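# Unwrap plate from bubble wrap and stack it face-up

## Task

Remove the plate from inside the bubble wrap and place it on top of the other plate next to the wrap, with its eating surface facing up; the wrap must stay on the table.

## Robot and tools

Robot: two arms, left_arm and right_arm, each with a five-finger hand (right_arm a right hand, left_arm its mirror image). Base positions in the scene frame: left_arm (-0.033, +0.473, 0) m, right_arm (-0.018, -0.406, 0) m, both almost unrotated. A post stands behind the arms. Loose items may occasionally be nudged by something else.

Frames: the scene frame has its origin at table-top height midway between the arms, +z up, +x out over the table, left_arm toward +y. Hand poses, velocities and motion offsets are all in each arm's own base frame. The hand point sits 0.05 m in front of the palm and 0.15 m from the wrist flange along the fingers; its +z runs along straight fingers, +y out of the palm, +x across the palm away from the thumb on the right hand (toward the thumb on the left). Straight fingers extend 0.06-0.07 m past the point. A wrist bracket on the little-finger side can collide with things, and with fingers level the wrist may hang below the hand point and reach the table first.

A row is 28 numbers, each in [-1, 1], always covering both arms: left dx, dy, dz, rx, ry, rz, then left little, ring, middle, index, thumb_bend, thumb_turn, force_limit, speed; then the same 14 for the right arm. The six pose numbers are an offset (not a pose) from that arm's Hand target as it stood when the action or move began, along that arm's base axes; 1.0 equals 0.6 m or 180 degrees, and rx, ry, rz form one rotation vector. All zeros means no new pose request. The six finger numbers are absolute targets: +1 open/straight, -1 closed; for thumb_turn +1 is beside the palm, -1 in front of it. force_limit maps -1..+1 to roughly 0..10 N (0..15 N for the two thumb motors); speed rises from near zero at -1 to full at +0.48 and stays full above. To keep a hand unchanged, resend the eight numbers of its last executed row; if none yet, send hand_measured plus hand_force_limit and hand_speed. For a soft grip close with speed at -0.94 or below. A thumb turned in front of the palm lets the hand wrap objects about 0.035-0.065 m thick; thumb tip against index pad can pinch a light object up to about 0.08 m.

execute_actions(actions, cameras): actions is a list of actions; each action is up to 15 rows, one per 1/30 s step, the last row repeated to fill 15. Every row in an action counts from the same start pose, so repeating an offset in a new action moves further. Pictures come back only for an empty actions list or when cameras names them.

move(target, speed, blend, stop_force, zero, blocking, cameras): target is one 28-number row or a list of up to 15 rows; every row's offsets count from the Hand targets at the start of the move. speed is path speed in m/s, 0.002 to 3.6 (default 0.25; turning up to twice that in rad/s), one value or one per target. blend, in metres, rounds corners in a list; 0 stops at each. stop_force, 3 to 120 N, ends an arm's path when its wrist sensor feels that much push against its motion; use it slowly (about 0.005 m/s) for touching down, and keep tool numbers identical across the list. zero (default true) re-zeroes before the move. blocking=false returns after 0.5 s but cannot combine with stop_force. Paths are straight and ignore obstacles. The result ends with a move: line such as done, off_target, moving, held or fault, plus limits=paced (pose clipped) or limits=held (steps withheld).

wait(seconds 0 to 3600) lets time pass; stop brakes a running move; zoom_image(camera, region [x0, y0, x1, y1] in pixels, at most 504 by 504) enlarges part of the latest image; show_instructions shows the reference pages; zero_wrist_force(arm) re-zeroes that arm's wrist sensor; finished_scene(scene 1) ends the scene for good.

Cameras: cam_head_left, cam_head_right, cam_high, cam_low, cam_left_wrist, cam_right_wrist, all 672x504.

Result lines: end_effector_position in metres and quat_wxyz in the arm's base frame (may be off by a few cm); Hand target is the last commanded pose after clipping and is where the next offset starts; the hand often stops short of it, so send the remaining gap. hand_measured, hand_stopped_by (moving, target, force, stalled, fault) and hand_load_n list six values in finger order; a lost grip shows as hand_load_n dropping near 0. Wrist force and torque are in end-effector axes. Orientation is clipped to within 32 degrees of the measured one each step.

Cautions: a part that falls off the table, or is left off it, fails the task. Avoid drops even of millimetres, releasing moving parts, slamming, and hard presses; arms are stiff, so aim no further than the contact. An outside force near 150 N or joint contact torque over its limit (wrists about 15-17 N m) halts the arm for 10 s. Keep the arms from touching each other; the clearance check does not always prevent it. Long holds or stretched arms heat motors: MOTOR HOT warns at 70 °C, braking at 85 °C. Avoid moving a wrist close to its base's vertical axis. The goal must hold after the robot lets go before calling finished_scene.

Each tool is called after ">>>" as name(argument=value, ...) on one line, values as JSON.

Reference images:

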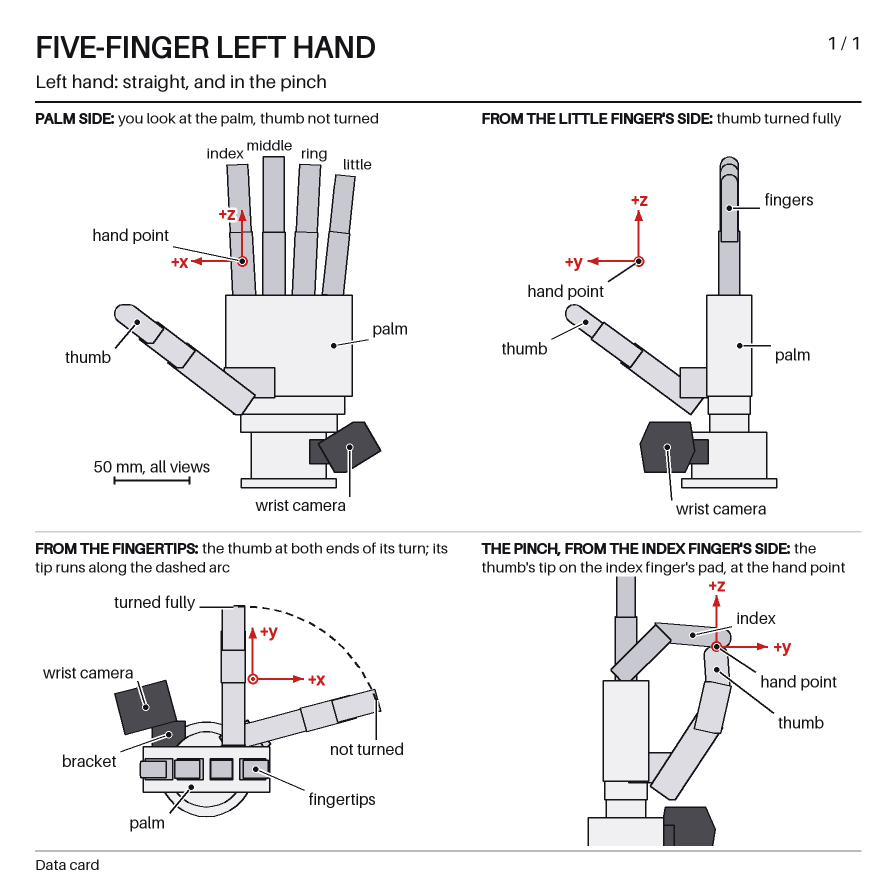

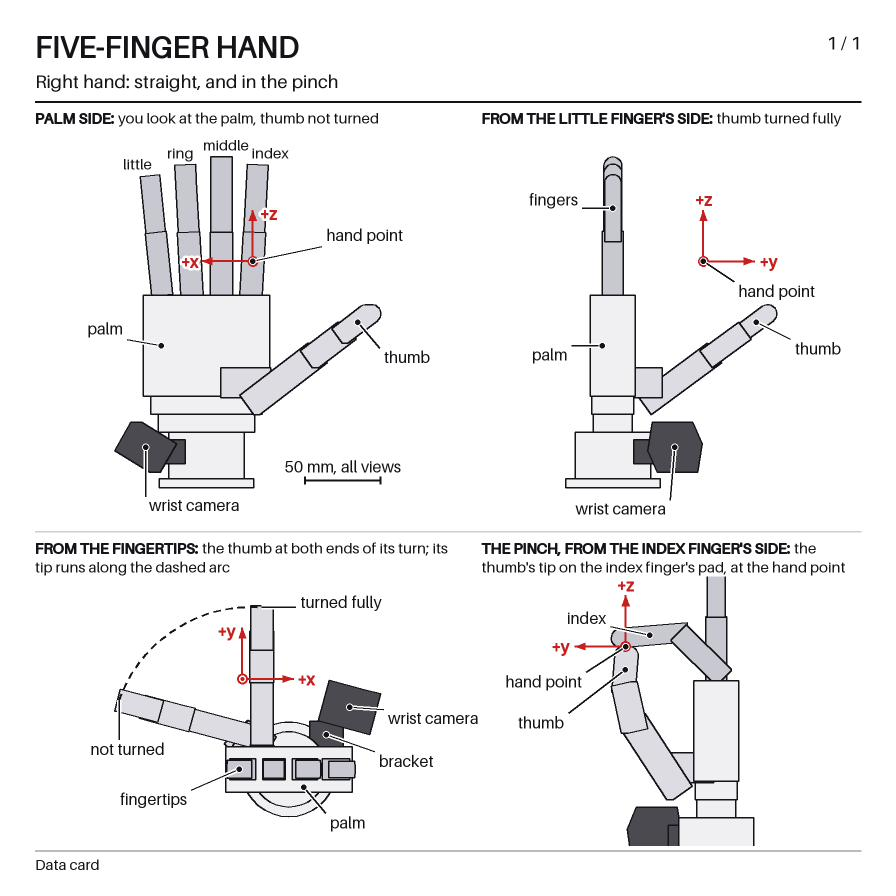

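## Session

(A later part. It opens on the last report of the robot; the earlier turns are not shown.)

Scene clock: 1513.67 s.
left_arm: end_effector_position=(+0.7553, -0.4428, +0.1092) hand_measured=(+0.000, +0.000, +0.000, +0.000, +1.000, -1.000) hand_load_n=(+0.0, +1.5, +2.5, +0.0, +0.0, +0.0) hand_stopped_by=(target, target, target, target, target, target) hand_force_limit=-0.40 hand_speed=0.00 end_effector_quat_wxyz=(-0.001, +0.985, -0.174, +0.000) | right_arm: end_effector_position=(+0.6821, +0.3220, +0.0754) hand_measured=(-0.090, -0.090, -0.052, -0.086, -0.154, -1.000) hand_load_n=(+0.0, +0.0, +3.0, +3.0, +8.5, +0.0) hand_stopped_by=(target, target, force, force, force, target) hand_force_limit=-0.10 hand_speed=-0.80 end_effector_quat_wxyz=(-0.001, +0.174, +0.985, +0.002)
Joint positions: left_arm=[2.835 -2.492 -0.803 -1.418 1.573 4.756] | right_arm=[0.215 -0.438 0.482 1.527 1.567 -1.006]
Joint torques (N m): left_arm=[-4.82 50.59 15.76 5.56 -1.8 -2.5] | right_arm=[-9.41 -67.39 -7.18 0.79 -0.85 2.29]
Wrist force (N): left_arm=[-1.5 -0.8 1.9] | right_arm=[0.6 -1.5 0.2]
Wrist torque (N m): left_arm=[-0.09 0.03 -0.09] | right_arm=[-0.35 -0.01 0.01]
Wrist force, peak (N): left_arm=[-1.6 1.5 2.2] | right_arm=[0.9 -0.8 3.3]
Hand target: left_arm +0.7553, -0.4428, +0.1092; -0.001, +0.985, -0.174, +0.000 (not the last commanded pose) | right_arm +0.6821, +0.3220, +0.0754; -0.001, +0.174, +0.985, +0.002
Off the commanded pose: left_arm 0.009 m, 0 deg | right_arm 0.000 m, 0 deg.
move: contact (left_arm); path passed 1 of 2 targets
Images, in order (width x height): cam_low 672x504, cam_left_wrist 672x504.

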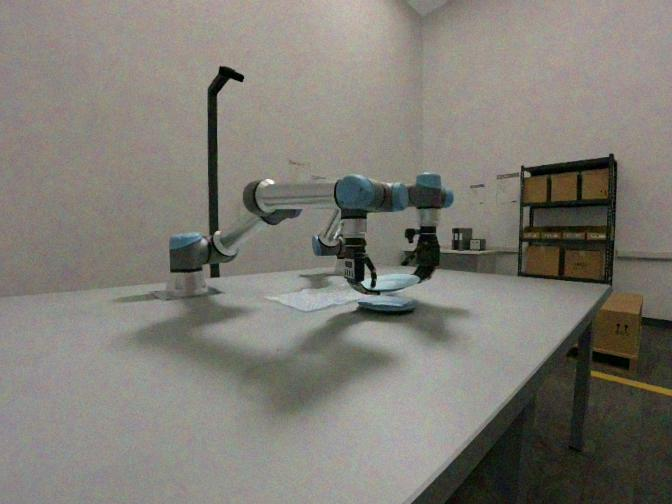

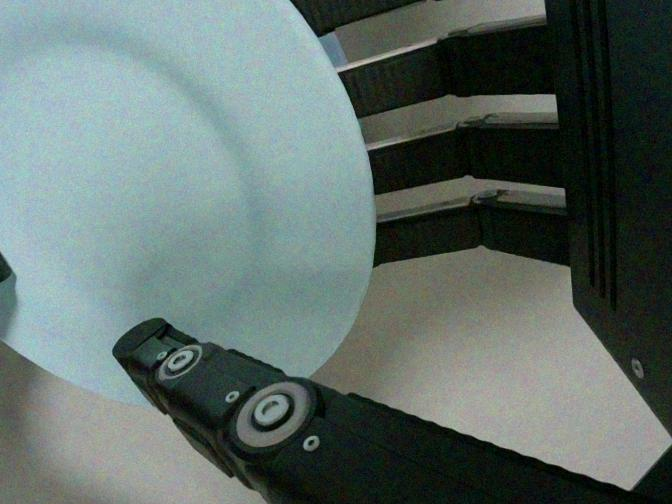

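>>> move(target=[0,0,0,0,0,0,0,0,0,0,1,-1,-0.4,0,0,0,0,0,0,0,-0.09,-0.09,-0.09,-0.09,0.3,-1,-0.1,-0.7], cameras=["cam_low"])

>>> move(target=[0,0,-0.03,0,0,0,0,0,0,0,1,-1,-0.4,0,0,0,0,0,0,0,-0.09,-0.09,-0.09,-0.09,0.3,-1,-0.1,-0.7], cameras=["cam_left_wrist","cam_right_wrist","cam_low"], speed=0.01)

>>> zoom_image(camera="cam_low", region=[330, 230, 470, 330])

Scene clock: 1522.90 s.
left_arm: end_effector_position=(+0.7553, -0.4428, +0.1092) hand_measured=(+0.000, +0.000, +0.000, +0.000, +1.000, -1.000) hand_load_n=(+0.0, +0.5, +1.0, +0.0, +0.0, +0.0) hand_stopped_by=(target, target, target, target, target, target) hand_force_limit=-0.40 hand_speed=0.00 end_effector_quat_wxyz=(-0.001, +0.985, -0.174, +0.000) | right_arm: end_effector_position=(+0.6821, +0.3220, +0.0754) hand_measured=(-0.090, -0.090, -0.052, -0.086, +0.300, -1.000) hand_load_n=(+0.0, +0.5, +1.5, +0.5, +0.0, +0.0) hand_stopped_by=(target, target, force, force, target, target) hand_force_limit=-0.10 hand_speed=-0.70 end_effector_quat_wxyz=(-0.001, +0.174, +0.985, +0.002)
Joint positions: left_arm=[2.835 -2.492 -0.803 -1.418 1.573 4.756] | right_arm=[0.215 -0.438 0.482 1.527 1.567 -1.006]
Joint torques (N m): left_arm=[-5.14 50.12 17.15 4.93 -1.56 -2.42] | right_arm=[-8.38 -67.48 -6.34 1.31 -0.88 2.3]
Wrist force (N): left_arm=[-2.1 -0.1 0.1] | right_arm=[0.4 -2.3 2.0]
Wrist torque (N m): left_arm=[0.02 0.04 -0.14] | right_arm=[-0.31 -0.03 0.00]
Wrist force, peak (N): left_arm=[-2.0 -1.8 1.7] | right_arm=[0.3 -2.7 1.9]
Hand target: left_arm +0.7553, -0.4428, +0.1092; -0.001, +0.985, -0.174, +0.000 | right_arm +0.6821, +0.3220, +0.0754; -0.001, +0.174, +0.985, +0.002
Off the commanded pose: left_arm 0.000 m, 0 deg | right_arm 0.000 m, 0 deg.
move: done

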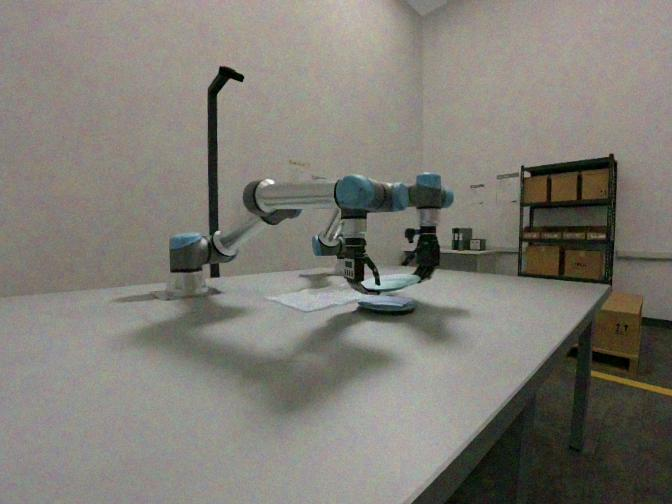

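Scene clock: 1525.00 s.
left_arm: end_effector_position=(+0.7553, -0.4428, +0.0913) hand_measured=(+0.000, +0.000, +0.000, +0.000, +1.000, -1.000) hand_load_n=(+0.0, +1.0, +1.0, +0.5, +0.0, +0.0) hand_stopped_by=(target, target, target, target, target, target) hand_force_limit=-0.40 hand_speed=0.00 end_effector_quat_wxyz=(-0.001, +0.985, -0.174, +0.000) | right_arm: end_effector_position=(+0.6821, +0.3220, +0.0754) hand_measured=(-0.090, -0.090, -0.052, -0.086, +0.300, -1.000) hand_load_n=(+0.0, +0.0, +1.5, +0.5, +0.0, +0.0) hand_stopped_by=(target, target, force, force, target, target) hand_force_limit=-0.10 hand_speed=-0.70 end_effector_quat_wxyz=(-0.001, +0.174, +0.985, +0.002)
Joint positions: left_arm=[2.835 -2.502 -0.831 -1.38 1.573 4.756] | right_arm=[0.215 -0.438 0.482 1.527 1.567 -1.006]
Joint torques (N m): left_arm=[-4.61 49.83 15.35 5.15 -0.75 -2.12] | right_arm=[-8.89 -67.48 -5.86 1.58 -0.92 2.22]
Wrist force (N): left_arm=[-1.9 -0.3 0.2] | right_arm=[0.4 -2.5 1.9]
Wrist torque (N m): left_arm=[0.02 0.01 -0.11] | right_arm=[-0.31 -0.03 0.00]
Wrist force, peak (N): left_arm=[-2.1 -0.4 0.3] | right_arm=[0.8 -2.6 2.2]
Hand target: left_arm +0.7553, -0.4428, +0.0912; -0.001, +0.985, -0.174, +0.000 | right_arm +0.6821, +0.3220, +0.0754; -0.001, +0.174, +0.985, +0.002
Off the commanded pose: left_arm 0.000 m, 0 deg | right_arm 0.000 m, 0 deg.
move: done
Images, in order (width x height): cam_low 672x504, cam_left_wrist 672x504, cam_right_wrist 672x504.

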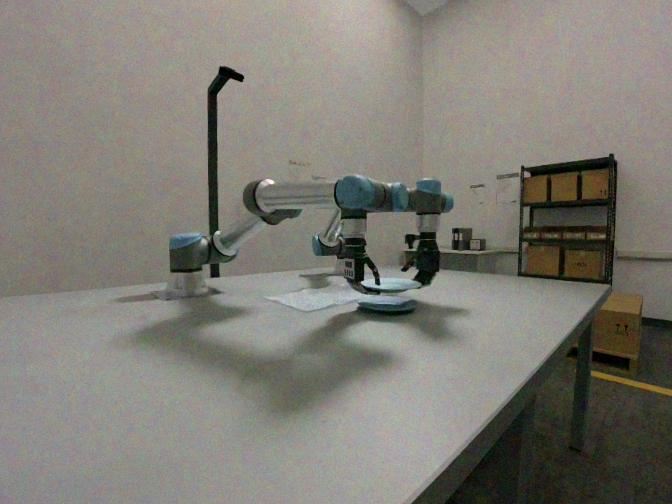

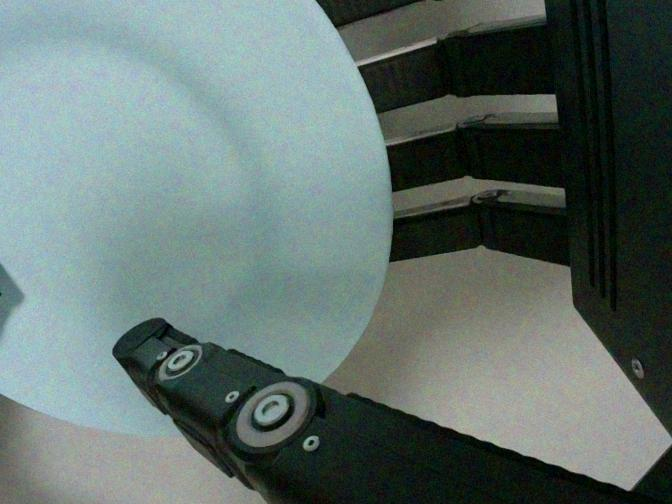

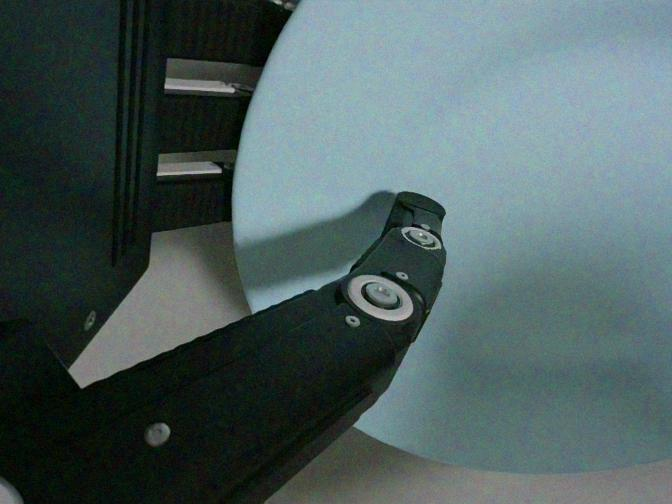

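Scaled by 3.600 from the camera's image (finer frame: 960x720).

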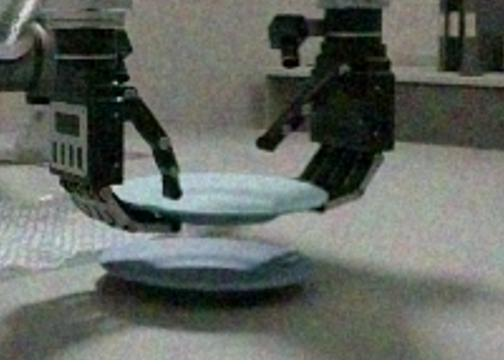

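>>> move(target=[0,0,-0.0075,0,0,0,-0.12,-0.12,-0.12,-0.12,0,-1,0,-0.7,0,0,0,0,0,0,-0.0,-0.0,-0.0,-0.0,0.3,-1,-0.1,-0.7], cameras=[], speed=0.01)

>>> move(target=[0,0,0,0,0,0,-0.12,-0.12,-0.12,-0.12,-0.3,-1,-0.4,-0.8,0,0,0,0,0,0,0,0,0,0,0.3,-1,-0.1,-0.7], cameras=["cam_left_wrist","cam_right_wrist","cam_low"])

>>> zoom_image(camera="cam_low", region=[330, 230, 470, 330])

Scene clock: 1533.07 s.
left_arm: end_effector_position=(+0.7553, -0.4428, +0.0867) hand_measured=(-0.120, -0.120, -0.120, -0.120, +0.000, -1.000) hand_load_n=(+0.0, +0.0, +3.5, +0.0, +1.5, +0.0) hand_stopped_by=(target, target, target, target, target, target) hand_force_limit=0.00 hand_speed=-0.70 end_effector_quat_wxyz=(-0.001, +0.985, -0.174, +0.000) | right_arm: end_effector_position=(+0.6821, +0.3220, +0.0754) hand_measured=(+0.000, +0.000, +0.000, +0.000, +0.300, -1.000) hand_load_n=(+0.0, +0.0, +2.0, +0.0, +0.0, +0.0) hand_stopped_by=(target, target, target, target, target, target) hand_force_limit=-0.10 hand_speed=-0.70 end_effector_quat_wxyz=(-0.001, +0.174, +0.985, +0.002)
Joint positions: left_arm=[2.835 -2.505 -0.837 -1.371 1.573 4.756] | right_arm=[0.215 -0.438 0.482 1.527 1.567 -1.006]
Joint torques (N m): left_arm=[-4.23 48.88 15.53 5.15 -0.1 -1.77] | right_arm=[-7.9 -67.49 -6.04 2.26 -0.99 1.96]
Wrist force (N): left_arm=[-1.8 -0.3 0.8] | right_arm=[0.7 -2.3 1.8]
Wrist torque (N m): left_arm=[-0.03 0.01 -0.11] | right_arm=[-0.31 -0.07 0.02]
Wrist force, peak (N): left_arm=[-1.6 1.5 0.6] | right_arm=[0.7 -2.9 2.2]
Hand target: left_arm +0.7553, -0.4428, +0.0867; -0.001, +0.985, -0.174, +0.000 | right_arm +0.6821, +0.3220, +0.0754; -0.001, +0.174, +0.985, +0.002
Off the commanded pose: left_arm 0.000 m, 0 deg | right_arm 0.000 m, 0 deg.
move: done

Scene clock: 1533.57 s.
left_arm: end_effector_position=(+0.7553, -0.4428, +0.0867) hand_measured=(-0.120, -0.120, -0.120, -0.120, -0.062, -1.000) hand_load_n=(+0.0, +1.0, +5.0, +2.0, +4.5, +0.0) hand_stopped_by=(target, target, target, target, force, target) hand_force_limit=-0.40 hand_speed=-0.80 end_effector_quat_wxyz=(-0.001, +0.985, -0.174, +0.000) | right_arm: end_effector_position=(+0.6821, +0.3220, +0.0754) hand_measured=(+0.000, +0.000, +0.000, +0.000, +0.300, -1.000) hand_load_n=(+0.0, +0.0, +1.5, +0.0, +0.0, +0.0) hand_stopped_by=(target, target, target, target, target, target) hand_force_limit=-0.10 hand_speed=-0.70 end_effector_quat_wxyz=(-0.001, +0.174, +0.985, +0.002)
Joint positions: left_arm=[2.835 -2.505 -0.837 -1.371 1.573 4.756] | right_arm=[0.215 -0.438 0.482 1.527 1.567 -1.006]
Joint torques (N m): left_arm=[-4.38 49.88 16.38 5.05 -0.23 -1.85] | right_arm=[-7.72 -67.13 -6.49 2.38 -0.93 2.18]
Wrist force (N): left_arm=[-1.7 -0.6 0.9] | right_arm=[0.4 -2.2 1.2]
Wrist torque (N m): left_arm=[-0.02 0.01 -0.08] | right_arm=[-0.26 -0.01 0.00]
Wrist force, peak (N): left_arm=[-1.9 -0.8 1.0] | right_arm=[0.5 -2.5 1.7]
Hand target: left_arm +0.7553, -0.4428, +0.0867; -0.001, +0.985, -0.174, +0.000 | right_arm +0.6821, +0.3220, +0.0754; -0.001, +0.174, +0.985, +0.002
Off the commanded pose: left_arm 0.000 m, 0 deg | right_arm 0.000 m, 0 deg.
move: done
Images, in order (width x height): cam_low 672x504, cam_left_wrist 672x504, cam_right_wrist 672x504.

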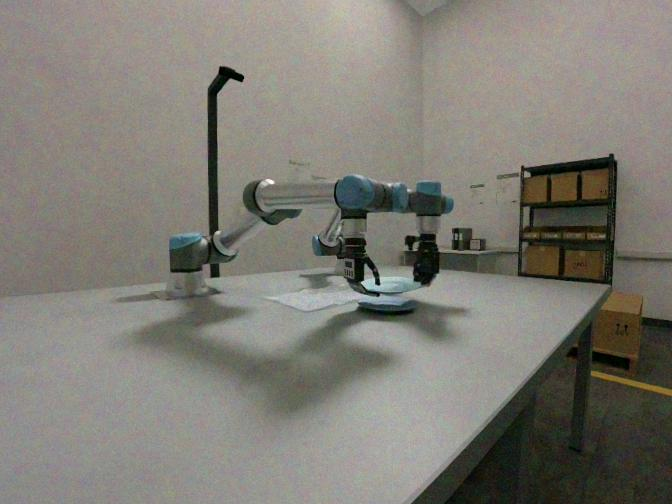

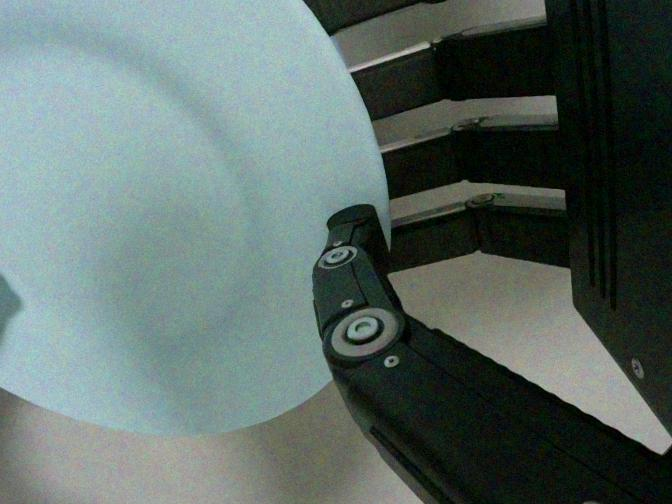

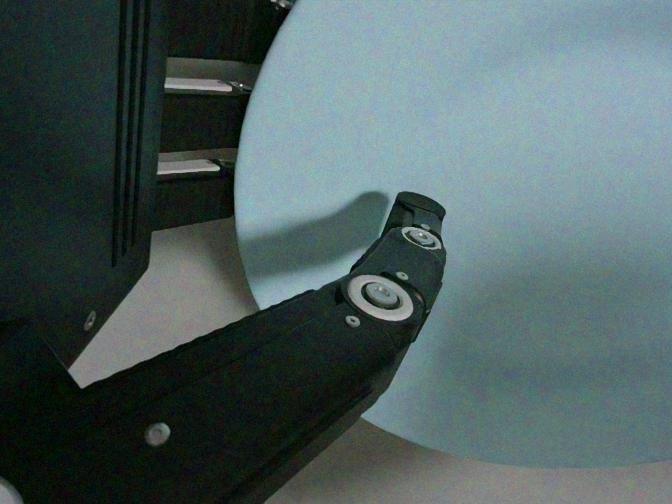

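Scaled by 3.600 from the camera's image (finer frame: 960x720).

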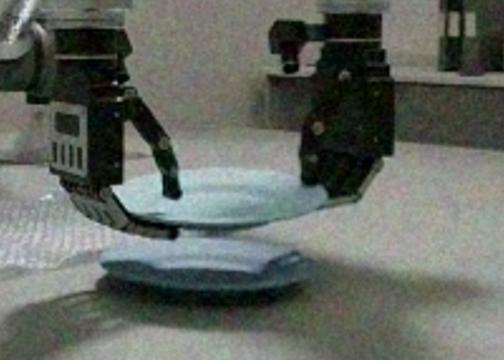

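>>> move(target=[0,0,0,0,0,0,-0.12,-0.12,-0.12,-0.12,-0.3,-1,-0.4,-0.8,-0.0097,-0.0267,0.009,0,0,0,0,0,0,0,0.3,-1,-0.1,-0.7], cameras=["cam_left_wrist","cam_right_wrist","cam_low"], speed=0.01)

>>> zoom_image(camera="cam_low", region=[330, 230, 470, 330])

Scene clock: 1538.80 s.
left_arm: end_effector_position=(+0.7553, -0.4428, +0.0867) hand_measured=(-0.120, -0.120, -0.120, -0.120, -0.062, -1.000) hand_load_n=(+0.0, +1.0, +5.5, +1.5, +4.5, +0.0) hand_stopped_by=(target, target, target, target, force, target) hand_force_limit=-0.40 hand_speed=-0.80 end_effector_quat_wxyz=(-0.001, +0.985, -0.174, +0.000) | right_arm: end_effector_position=(+0.6763, +0.3060, +0.0808) hand_measured=(+0.000, +0.000, +0.000, +0.000, +0.300, -1.000) hand_load_n=(+0.0, +0.5, +0.5, +0.5, +0.0, +0.0) hand_stopped_by=(target, target, target, target, target, target) hand_force_limit=-0.10 hand_speed=-0.70 end_effector_quat_wxyz=(-0.001, +0.174, +0.985, +0.002)
Joint positions: left_arm=[2.835 -2.505 -0.837 -1.371 1.573 4.756] | right_arm=[0.194 -0.494 0.579 1.486 1.567 -1.027]
Joint torques (N m): left_arm=[-1.52 52.63 19.38 4.86 -0.07 -2] | right_arm=[-10.55 -69.78 -3.47 0.7 0.68 -2.65]
Wrist force (N): left_arm=[-1.7 1.2 1.6] | right_arm=[0.5 -0.1 1.1]
Wrist torque (N m): left_arm=[0.09 0.05 -0.14] | right_arm=[-0.17 -0.01 0.05]
Wrist force, peak (N): left_arm=[-1.7 1.5 1.5] | right_arm=[0.4 -2.7 1.4]
Hand target: left_arm +0.7553, -0.4428, +0.0867; -0.001, +0.985, -0.174, +0.000 | right_arm +0.6763, +0.3059, +0.0808; -0.001, +0.174, +0.985, +0.002
Off the commanded pose: left_arm 0.000 m, 0 deg | right_arm 0.000 m, 0 deg.
move: done
Images, in order (width x height): cam_low 672x504, cam_left_wrist 672x504, cam_right_wrist 672x504.

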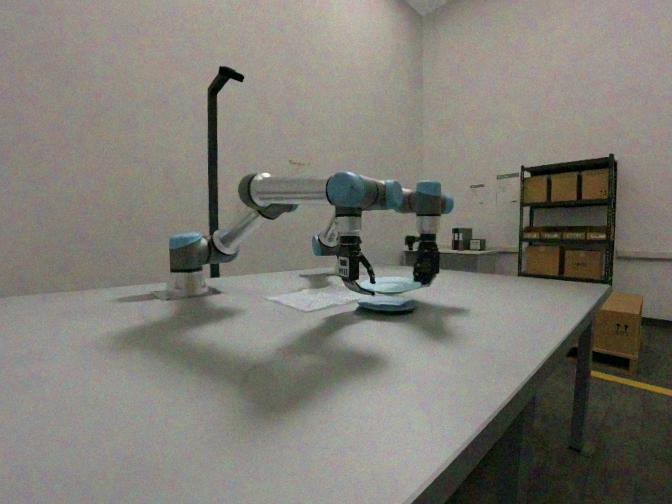

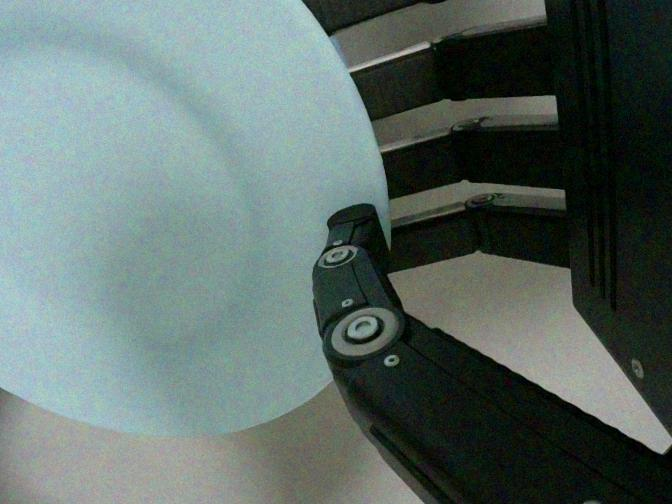

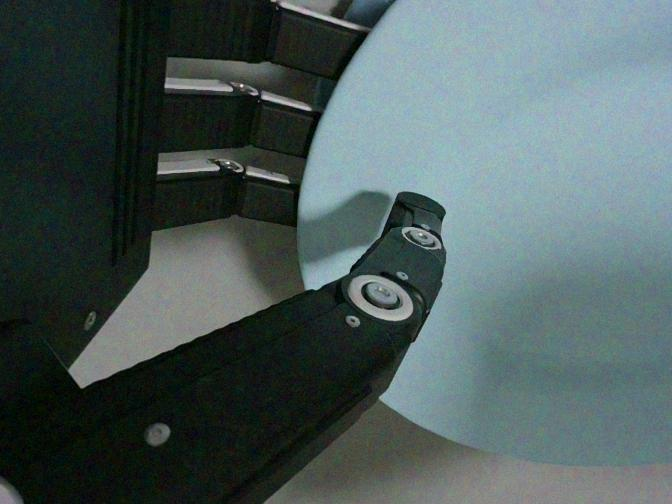

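Scaled by 3.600 from the camera's image (finer frame: 960x720).

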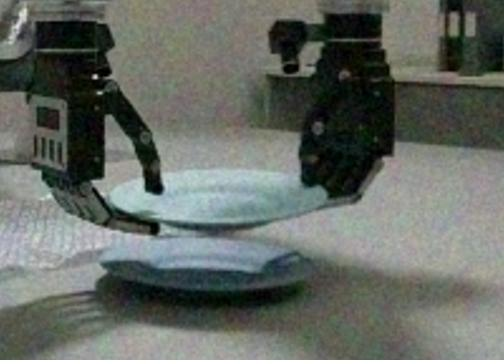

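>>> execute_actions(actions=[], cameras=["cam_high","cam_low","cam_left_wrist","cam_right_wrist"])

Scene clock: 1561.13 s.
left_arm: end_effector_position=(+0.7553, -0.4428, +0.0867) hand_measured=(-0.120, -0.120, -0.120, -0.120, -0.062, -1.000) hand_load_n=(+0.0, +1.0, +5.5, +1.5, +4.5, +0.0) hand_stopped_by=(target, target, target, target, force, target) hand_force_limit=-0.40 hand_speed=-0.80 end_effector_quat_wxyz=(-0.001, +0.985, -0.174, +0.000) | right_arm: end_effector_position=(+0.6763, +0.3059, +0.0808) hand_measured=(+0.000, +0.000, +0.000, +0.000, +0.300, -1.000) hand_load_n=(+0.0, +0.0, +0.0, +0.5, +0.0, -0.5) hand_stopped_by=(target, target, target, target, target, target) hand_force_limit=-0.10 hand_speed=-0.70 end_effector_quat_wxyz=(-0.001, +0.174, +0.985, +0.002)
Joint positions: left_arm=[2.835 -2.505 -0.837 -1.371 1.573 4.756] | right_arm=[0.194 -0.495 0.58 1.486 1.567 -1.027]
Joint velocities: within noise
Joint torques (N m): left_arm=[0.58 55.62 21.59 4.84 -0.07 -1.89] | right_arm=[-10.53 -69.25 -5.17 0.53 -1.13 -2.59]
Wrist force (N): left_arm=[-1.6 1.2 1.5] | right_arm=[0.8 -0.2 0.9]
Wrist torque (N m): left_arm=[0.09 0.03 -0.14] | right_arm=[-0.14 -0.04 0.07]
Wrist force, peak (N): left_arm=[-2.0 1.2 1.5] | right_arm=[0.7 -0.2 1.3]
Hand target: left_arm +0.7553, -0.4428, +0.0867; -0.001, +0.985, -0.174, +0.000 | right_arm +0.6763, +0.3059, +0.0808; -0.001, +0.174, +0.985, +0.002
Off the commanded pose: left_arm 0.000 m, 0 deg | right_arm 0.000 m, 0 deg.
Images, in order (width x height): cam_high 672x504, cam_low 672x504, cam_left_wrist 672x504, cam_right_wrist 672x504.

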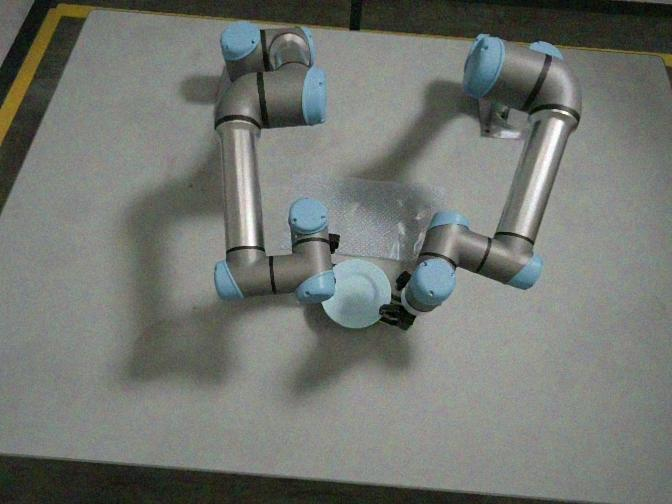

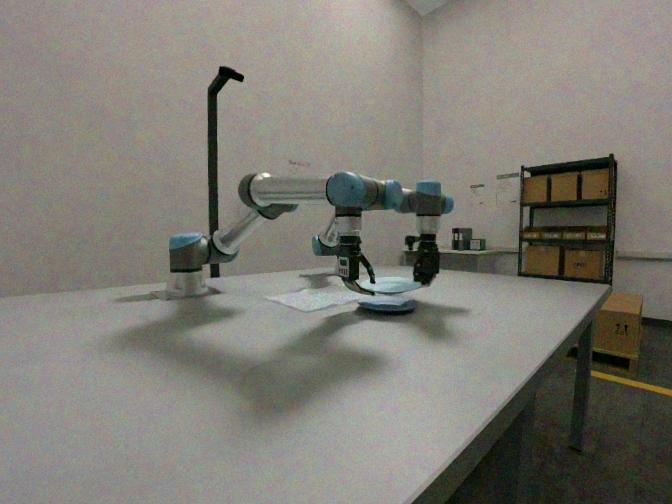

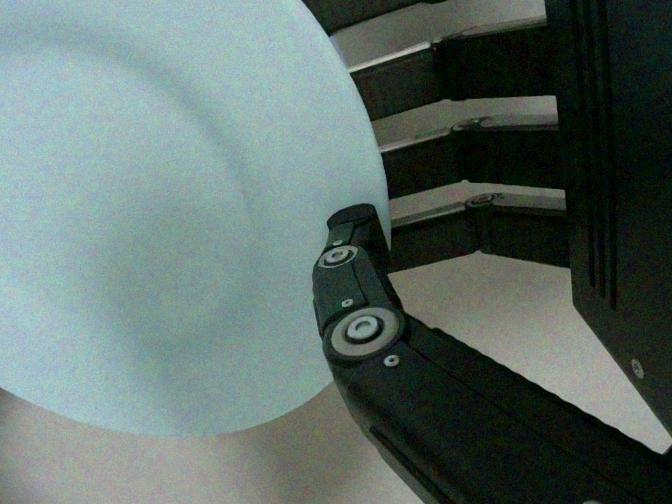

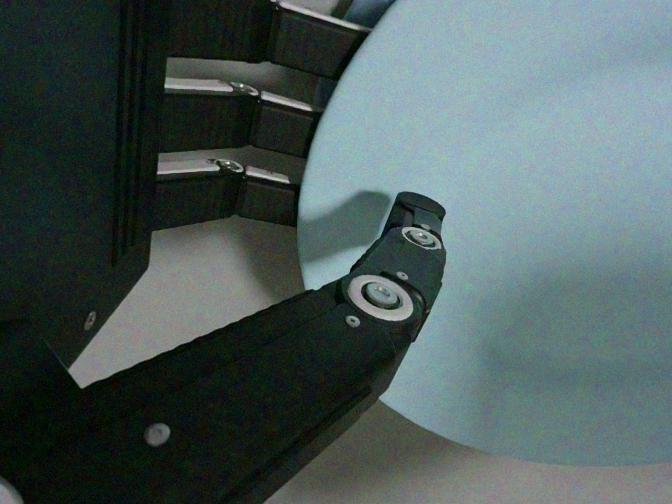

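>>> zoom_image(camera="cam_low", region=[330, 250, 450, 325])

>>> zoom_image(camera="cam_high", region=[300, 240, 430, 340])

>>> zoom_image(camera="cam_right_wrist", region=[200, 0, 500, 225])

Scaled by 4.200 from the camera's image (finer frame: 960x720).

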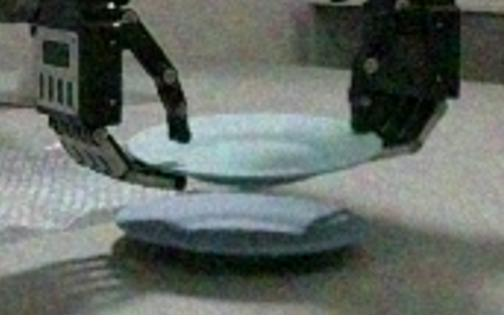

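Scaled by 3.877 from the camera's image (finer frame: 960x720).

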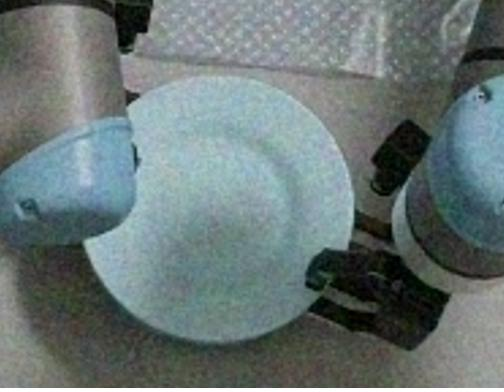

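Scaled by 1.680 from the camera's image (finer frame: 960x720).

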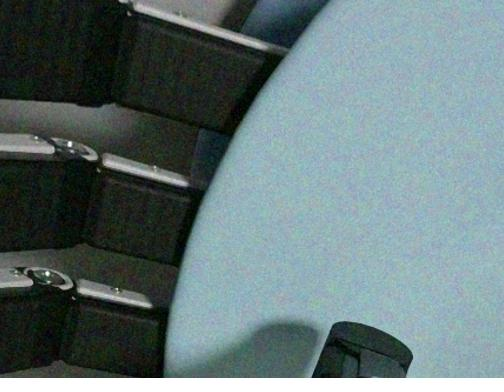

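>>> move(target=[0,0,-0.0417,0,0,0,-0.12,-0.12,-0.12,-0.12,-0.3,-1,-0.4,-0.8,0,0,-0.0417,0,0,0,0,0,0,0,0.3,-1,-0.1,-0.7], speed=0.02, stop_force=6, cameras=["cam_high","cam_low","cam_left_wrist","cam_right_wrist","cam_head_left","cam_head_right"])

>>> zoom_image(camera="cam_low", region=[345, 260, 435, 325])

>>> zoom_image(camera="cam_high", region=[310, 250, 410, 340])

Scene clock: 1583.30 s.
left_arm: end_effector_position=(+0.7553, -0.4428, +0.0617) hand_measured=(-0.120, -0.120, -0.120, -0.120, -0.062, -1.000) hand_load_n=(+0.0, +1.5, +5.0, +1.5, +4.5, +0.0) hand_stopped_by=(target, target, target, target, force, target) hand_force_limit=-0.40 hand_speed=-0.80 end_effector_quat_wxyz=(-0.001, +0.985, -0.174, +0.000) | right_arm: end_effector_position=(+0.6763, +0.3059, +0.0558) hand_measured=(+0.000, +0.000, +0.000, +0.000, +0.300, -1.000) hand_load_n=(+0.0, +0.0, +0.0, +0.5, +0.0, +0.0) hand_stopped_by=(target, target, target, target, target, target) hand_force_limit=-0.10 hand_speed=-0.70 end_effector_quat_wxyz=(-0.001, +0.174, +0.985, +0.002)
Joint positions: left_arm=[2.835 -2.522 -0.87 -1.321 1.573 4.756] | right_arm=[0.194 -0.483 0.621 1.433 1.567 -1.027]
Joint torques (N m): left_arm=[1.93 51.29 15.44 5.16 0.47 -1.15] | right_arm=[-9.75 -45.95 -5.36 0.5 -0.13 -2.68]
Wrist force (N): left_arm=[-1.7 1.3 1.3] | right_arm=[0.6 -0.3 0.9]
Wrist torque (N m): left_arm=[0.12 0.03 -0.13] | right_arm=[-0.19 -0.02 0.05]
Wrist force, peak (N): left_arm=[-1.9 1.4 1.5] | right_arm=[0.7 -0.3 1.2]
Hand target: left_arm +0.7553, -0.4428, +0.0617; -0.001, +0.985, -0.174, +0.000 | right_arm +0.6763, +0.3059, +0.0558; -0.001, +0.174, +0.985, +0.002
Off the commanded pose: left_arm 0.000 m, 0 deg | right_arm 0.000 m, 0 deg.
move: done

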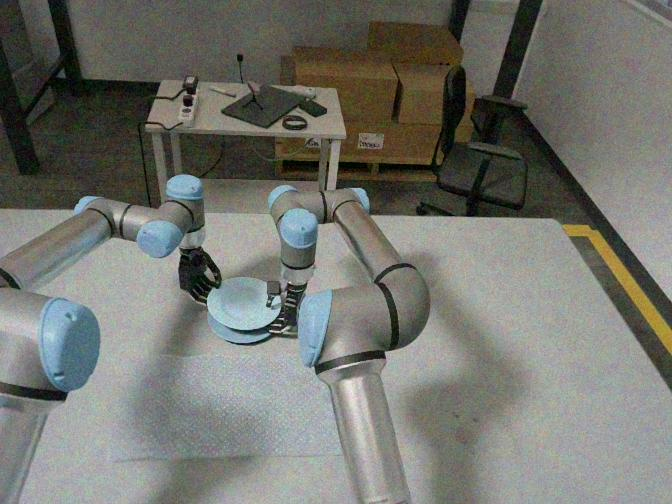

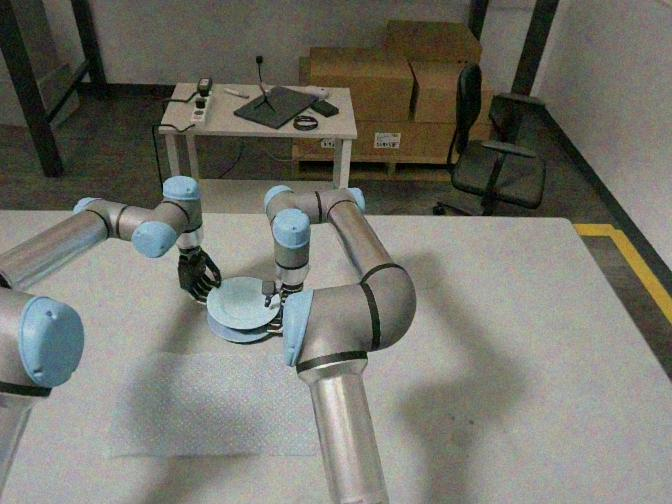

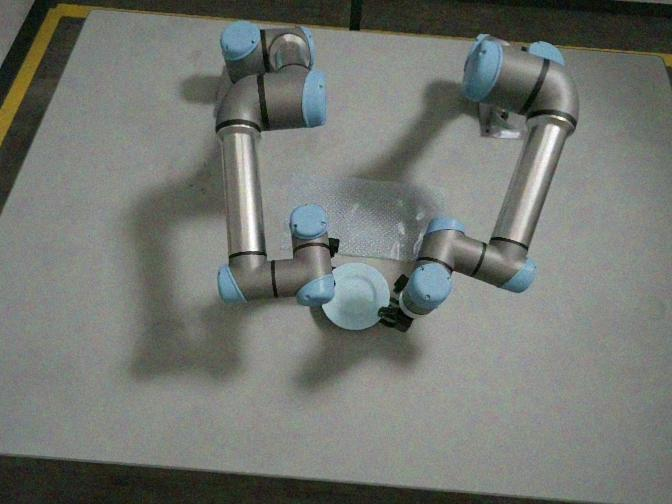

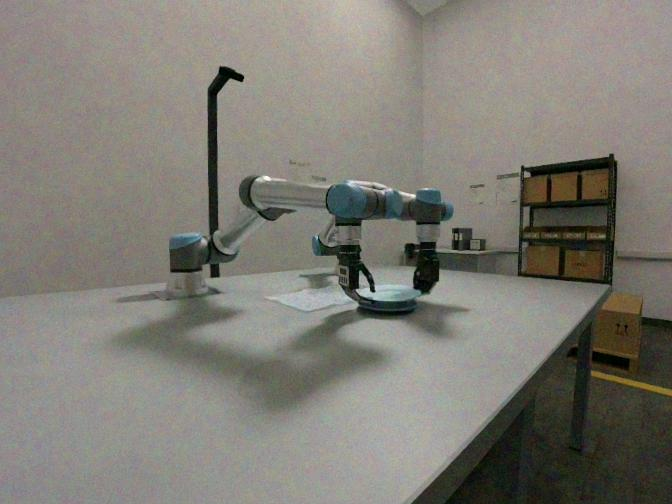

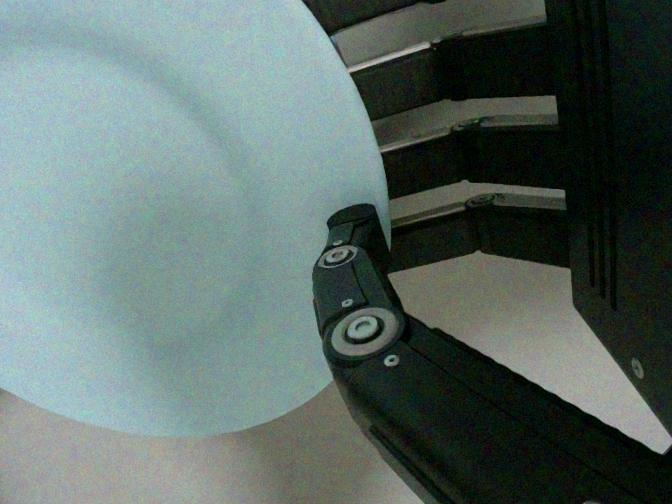

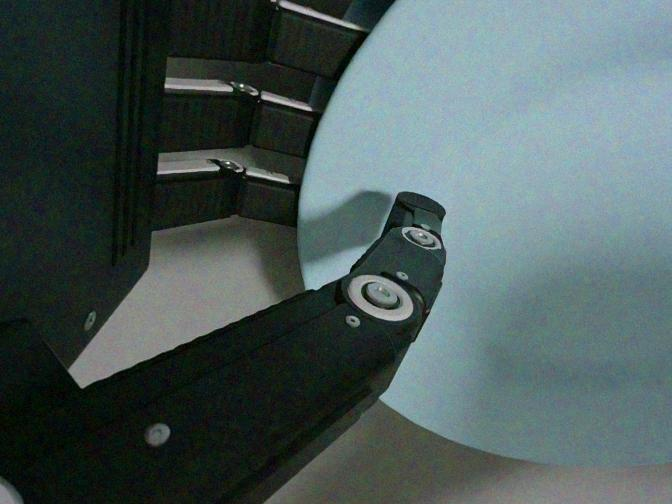

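Scaled by 5.600 from the camera's image (finer frame: 960x720).

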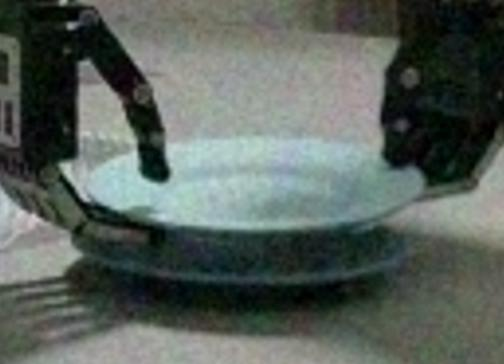

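Scaled by 5.040 from the camera's image (finer frame: 960x720).

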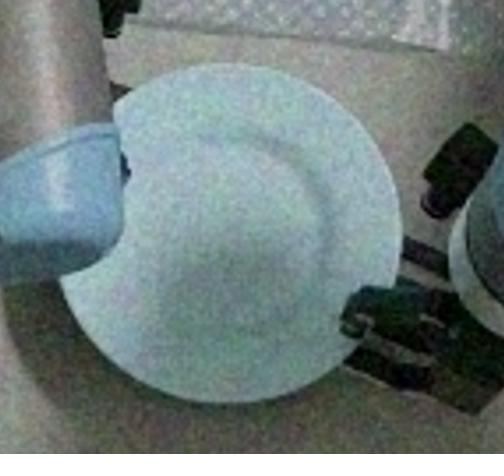

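>>> zoom_image(camera="cam_head_left", region=[180, 255, 300, 355])

>>> zoom_image(camera="cam_head_right", region=[180, 255, 300, 355])

>>> zoom_image(camera="cam_right_wrist", region=[200, 0, 420, 165])

>>> zoom_image(camera="cam_left_wrist", region=[280, 0, 400, 90])

Scaled by 4.200 from the camera's image (finer frame: 960x720).

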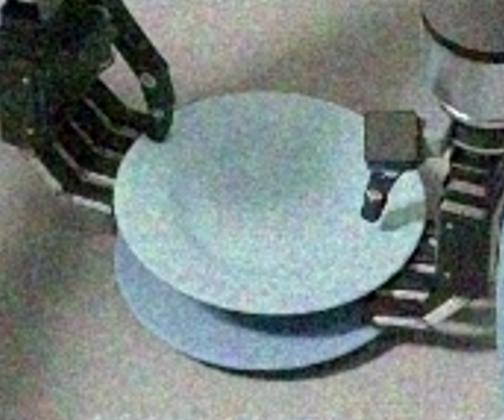

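Scaled by 4.200 from the camera's image (finer frame: 960x720).

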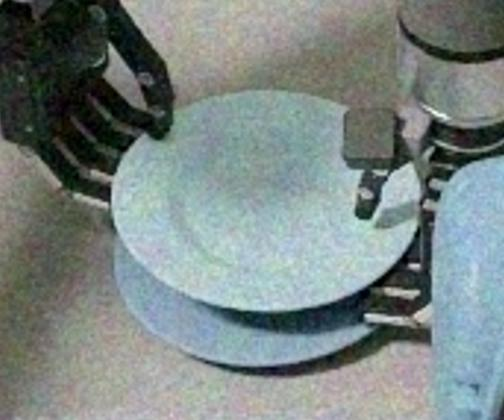

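Scaled by 2.291 from the camera's image (finer frame: 960x720).

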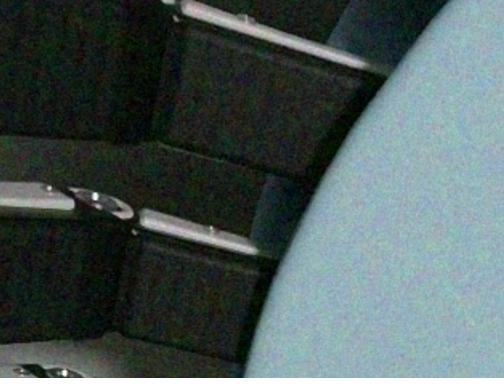

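Scaled by 4.200 from the camera's image (finer frame: 960x720).

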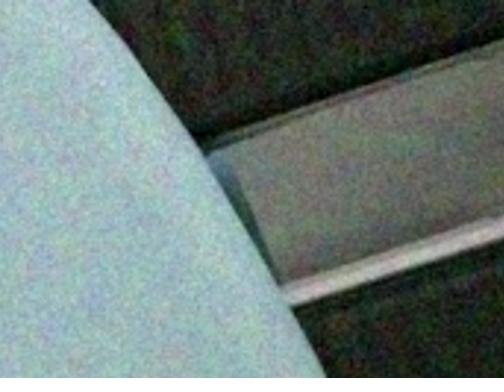

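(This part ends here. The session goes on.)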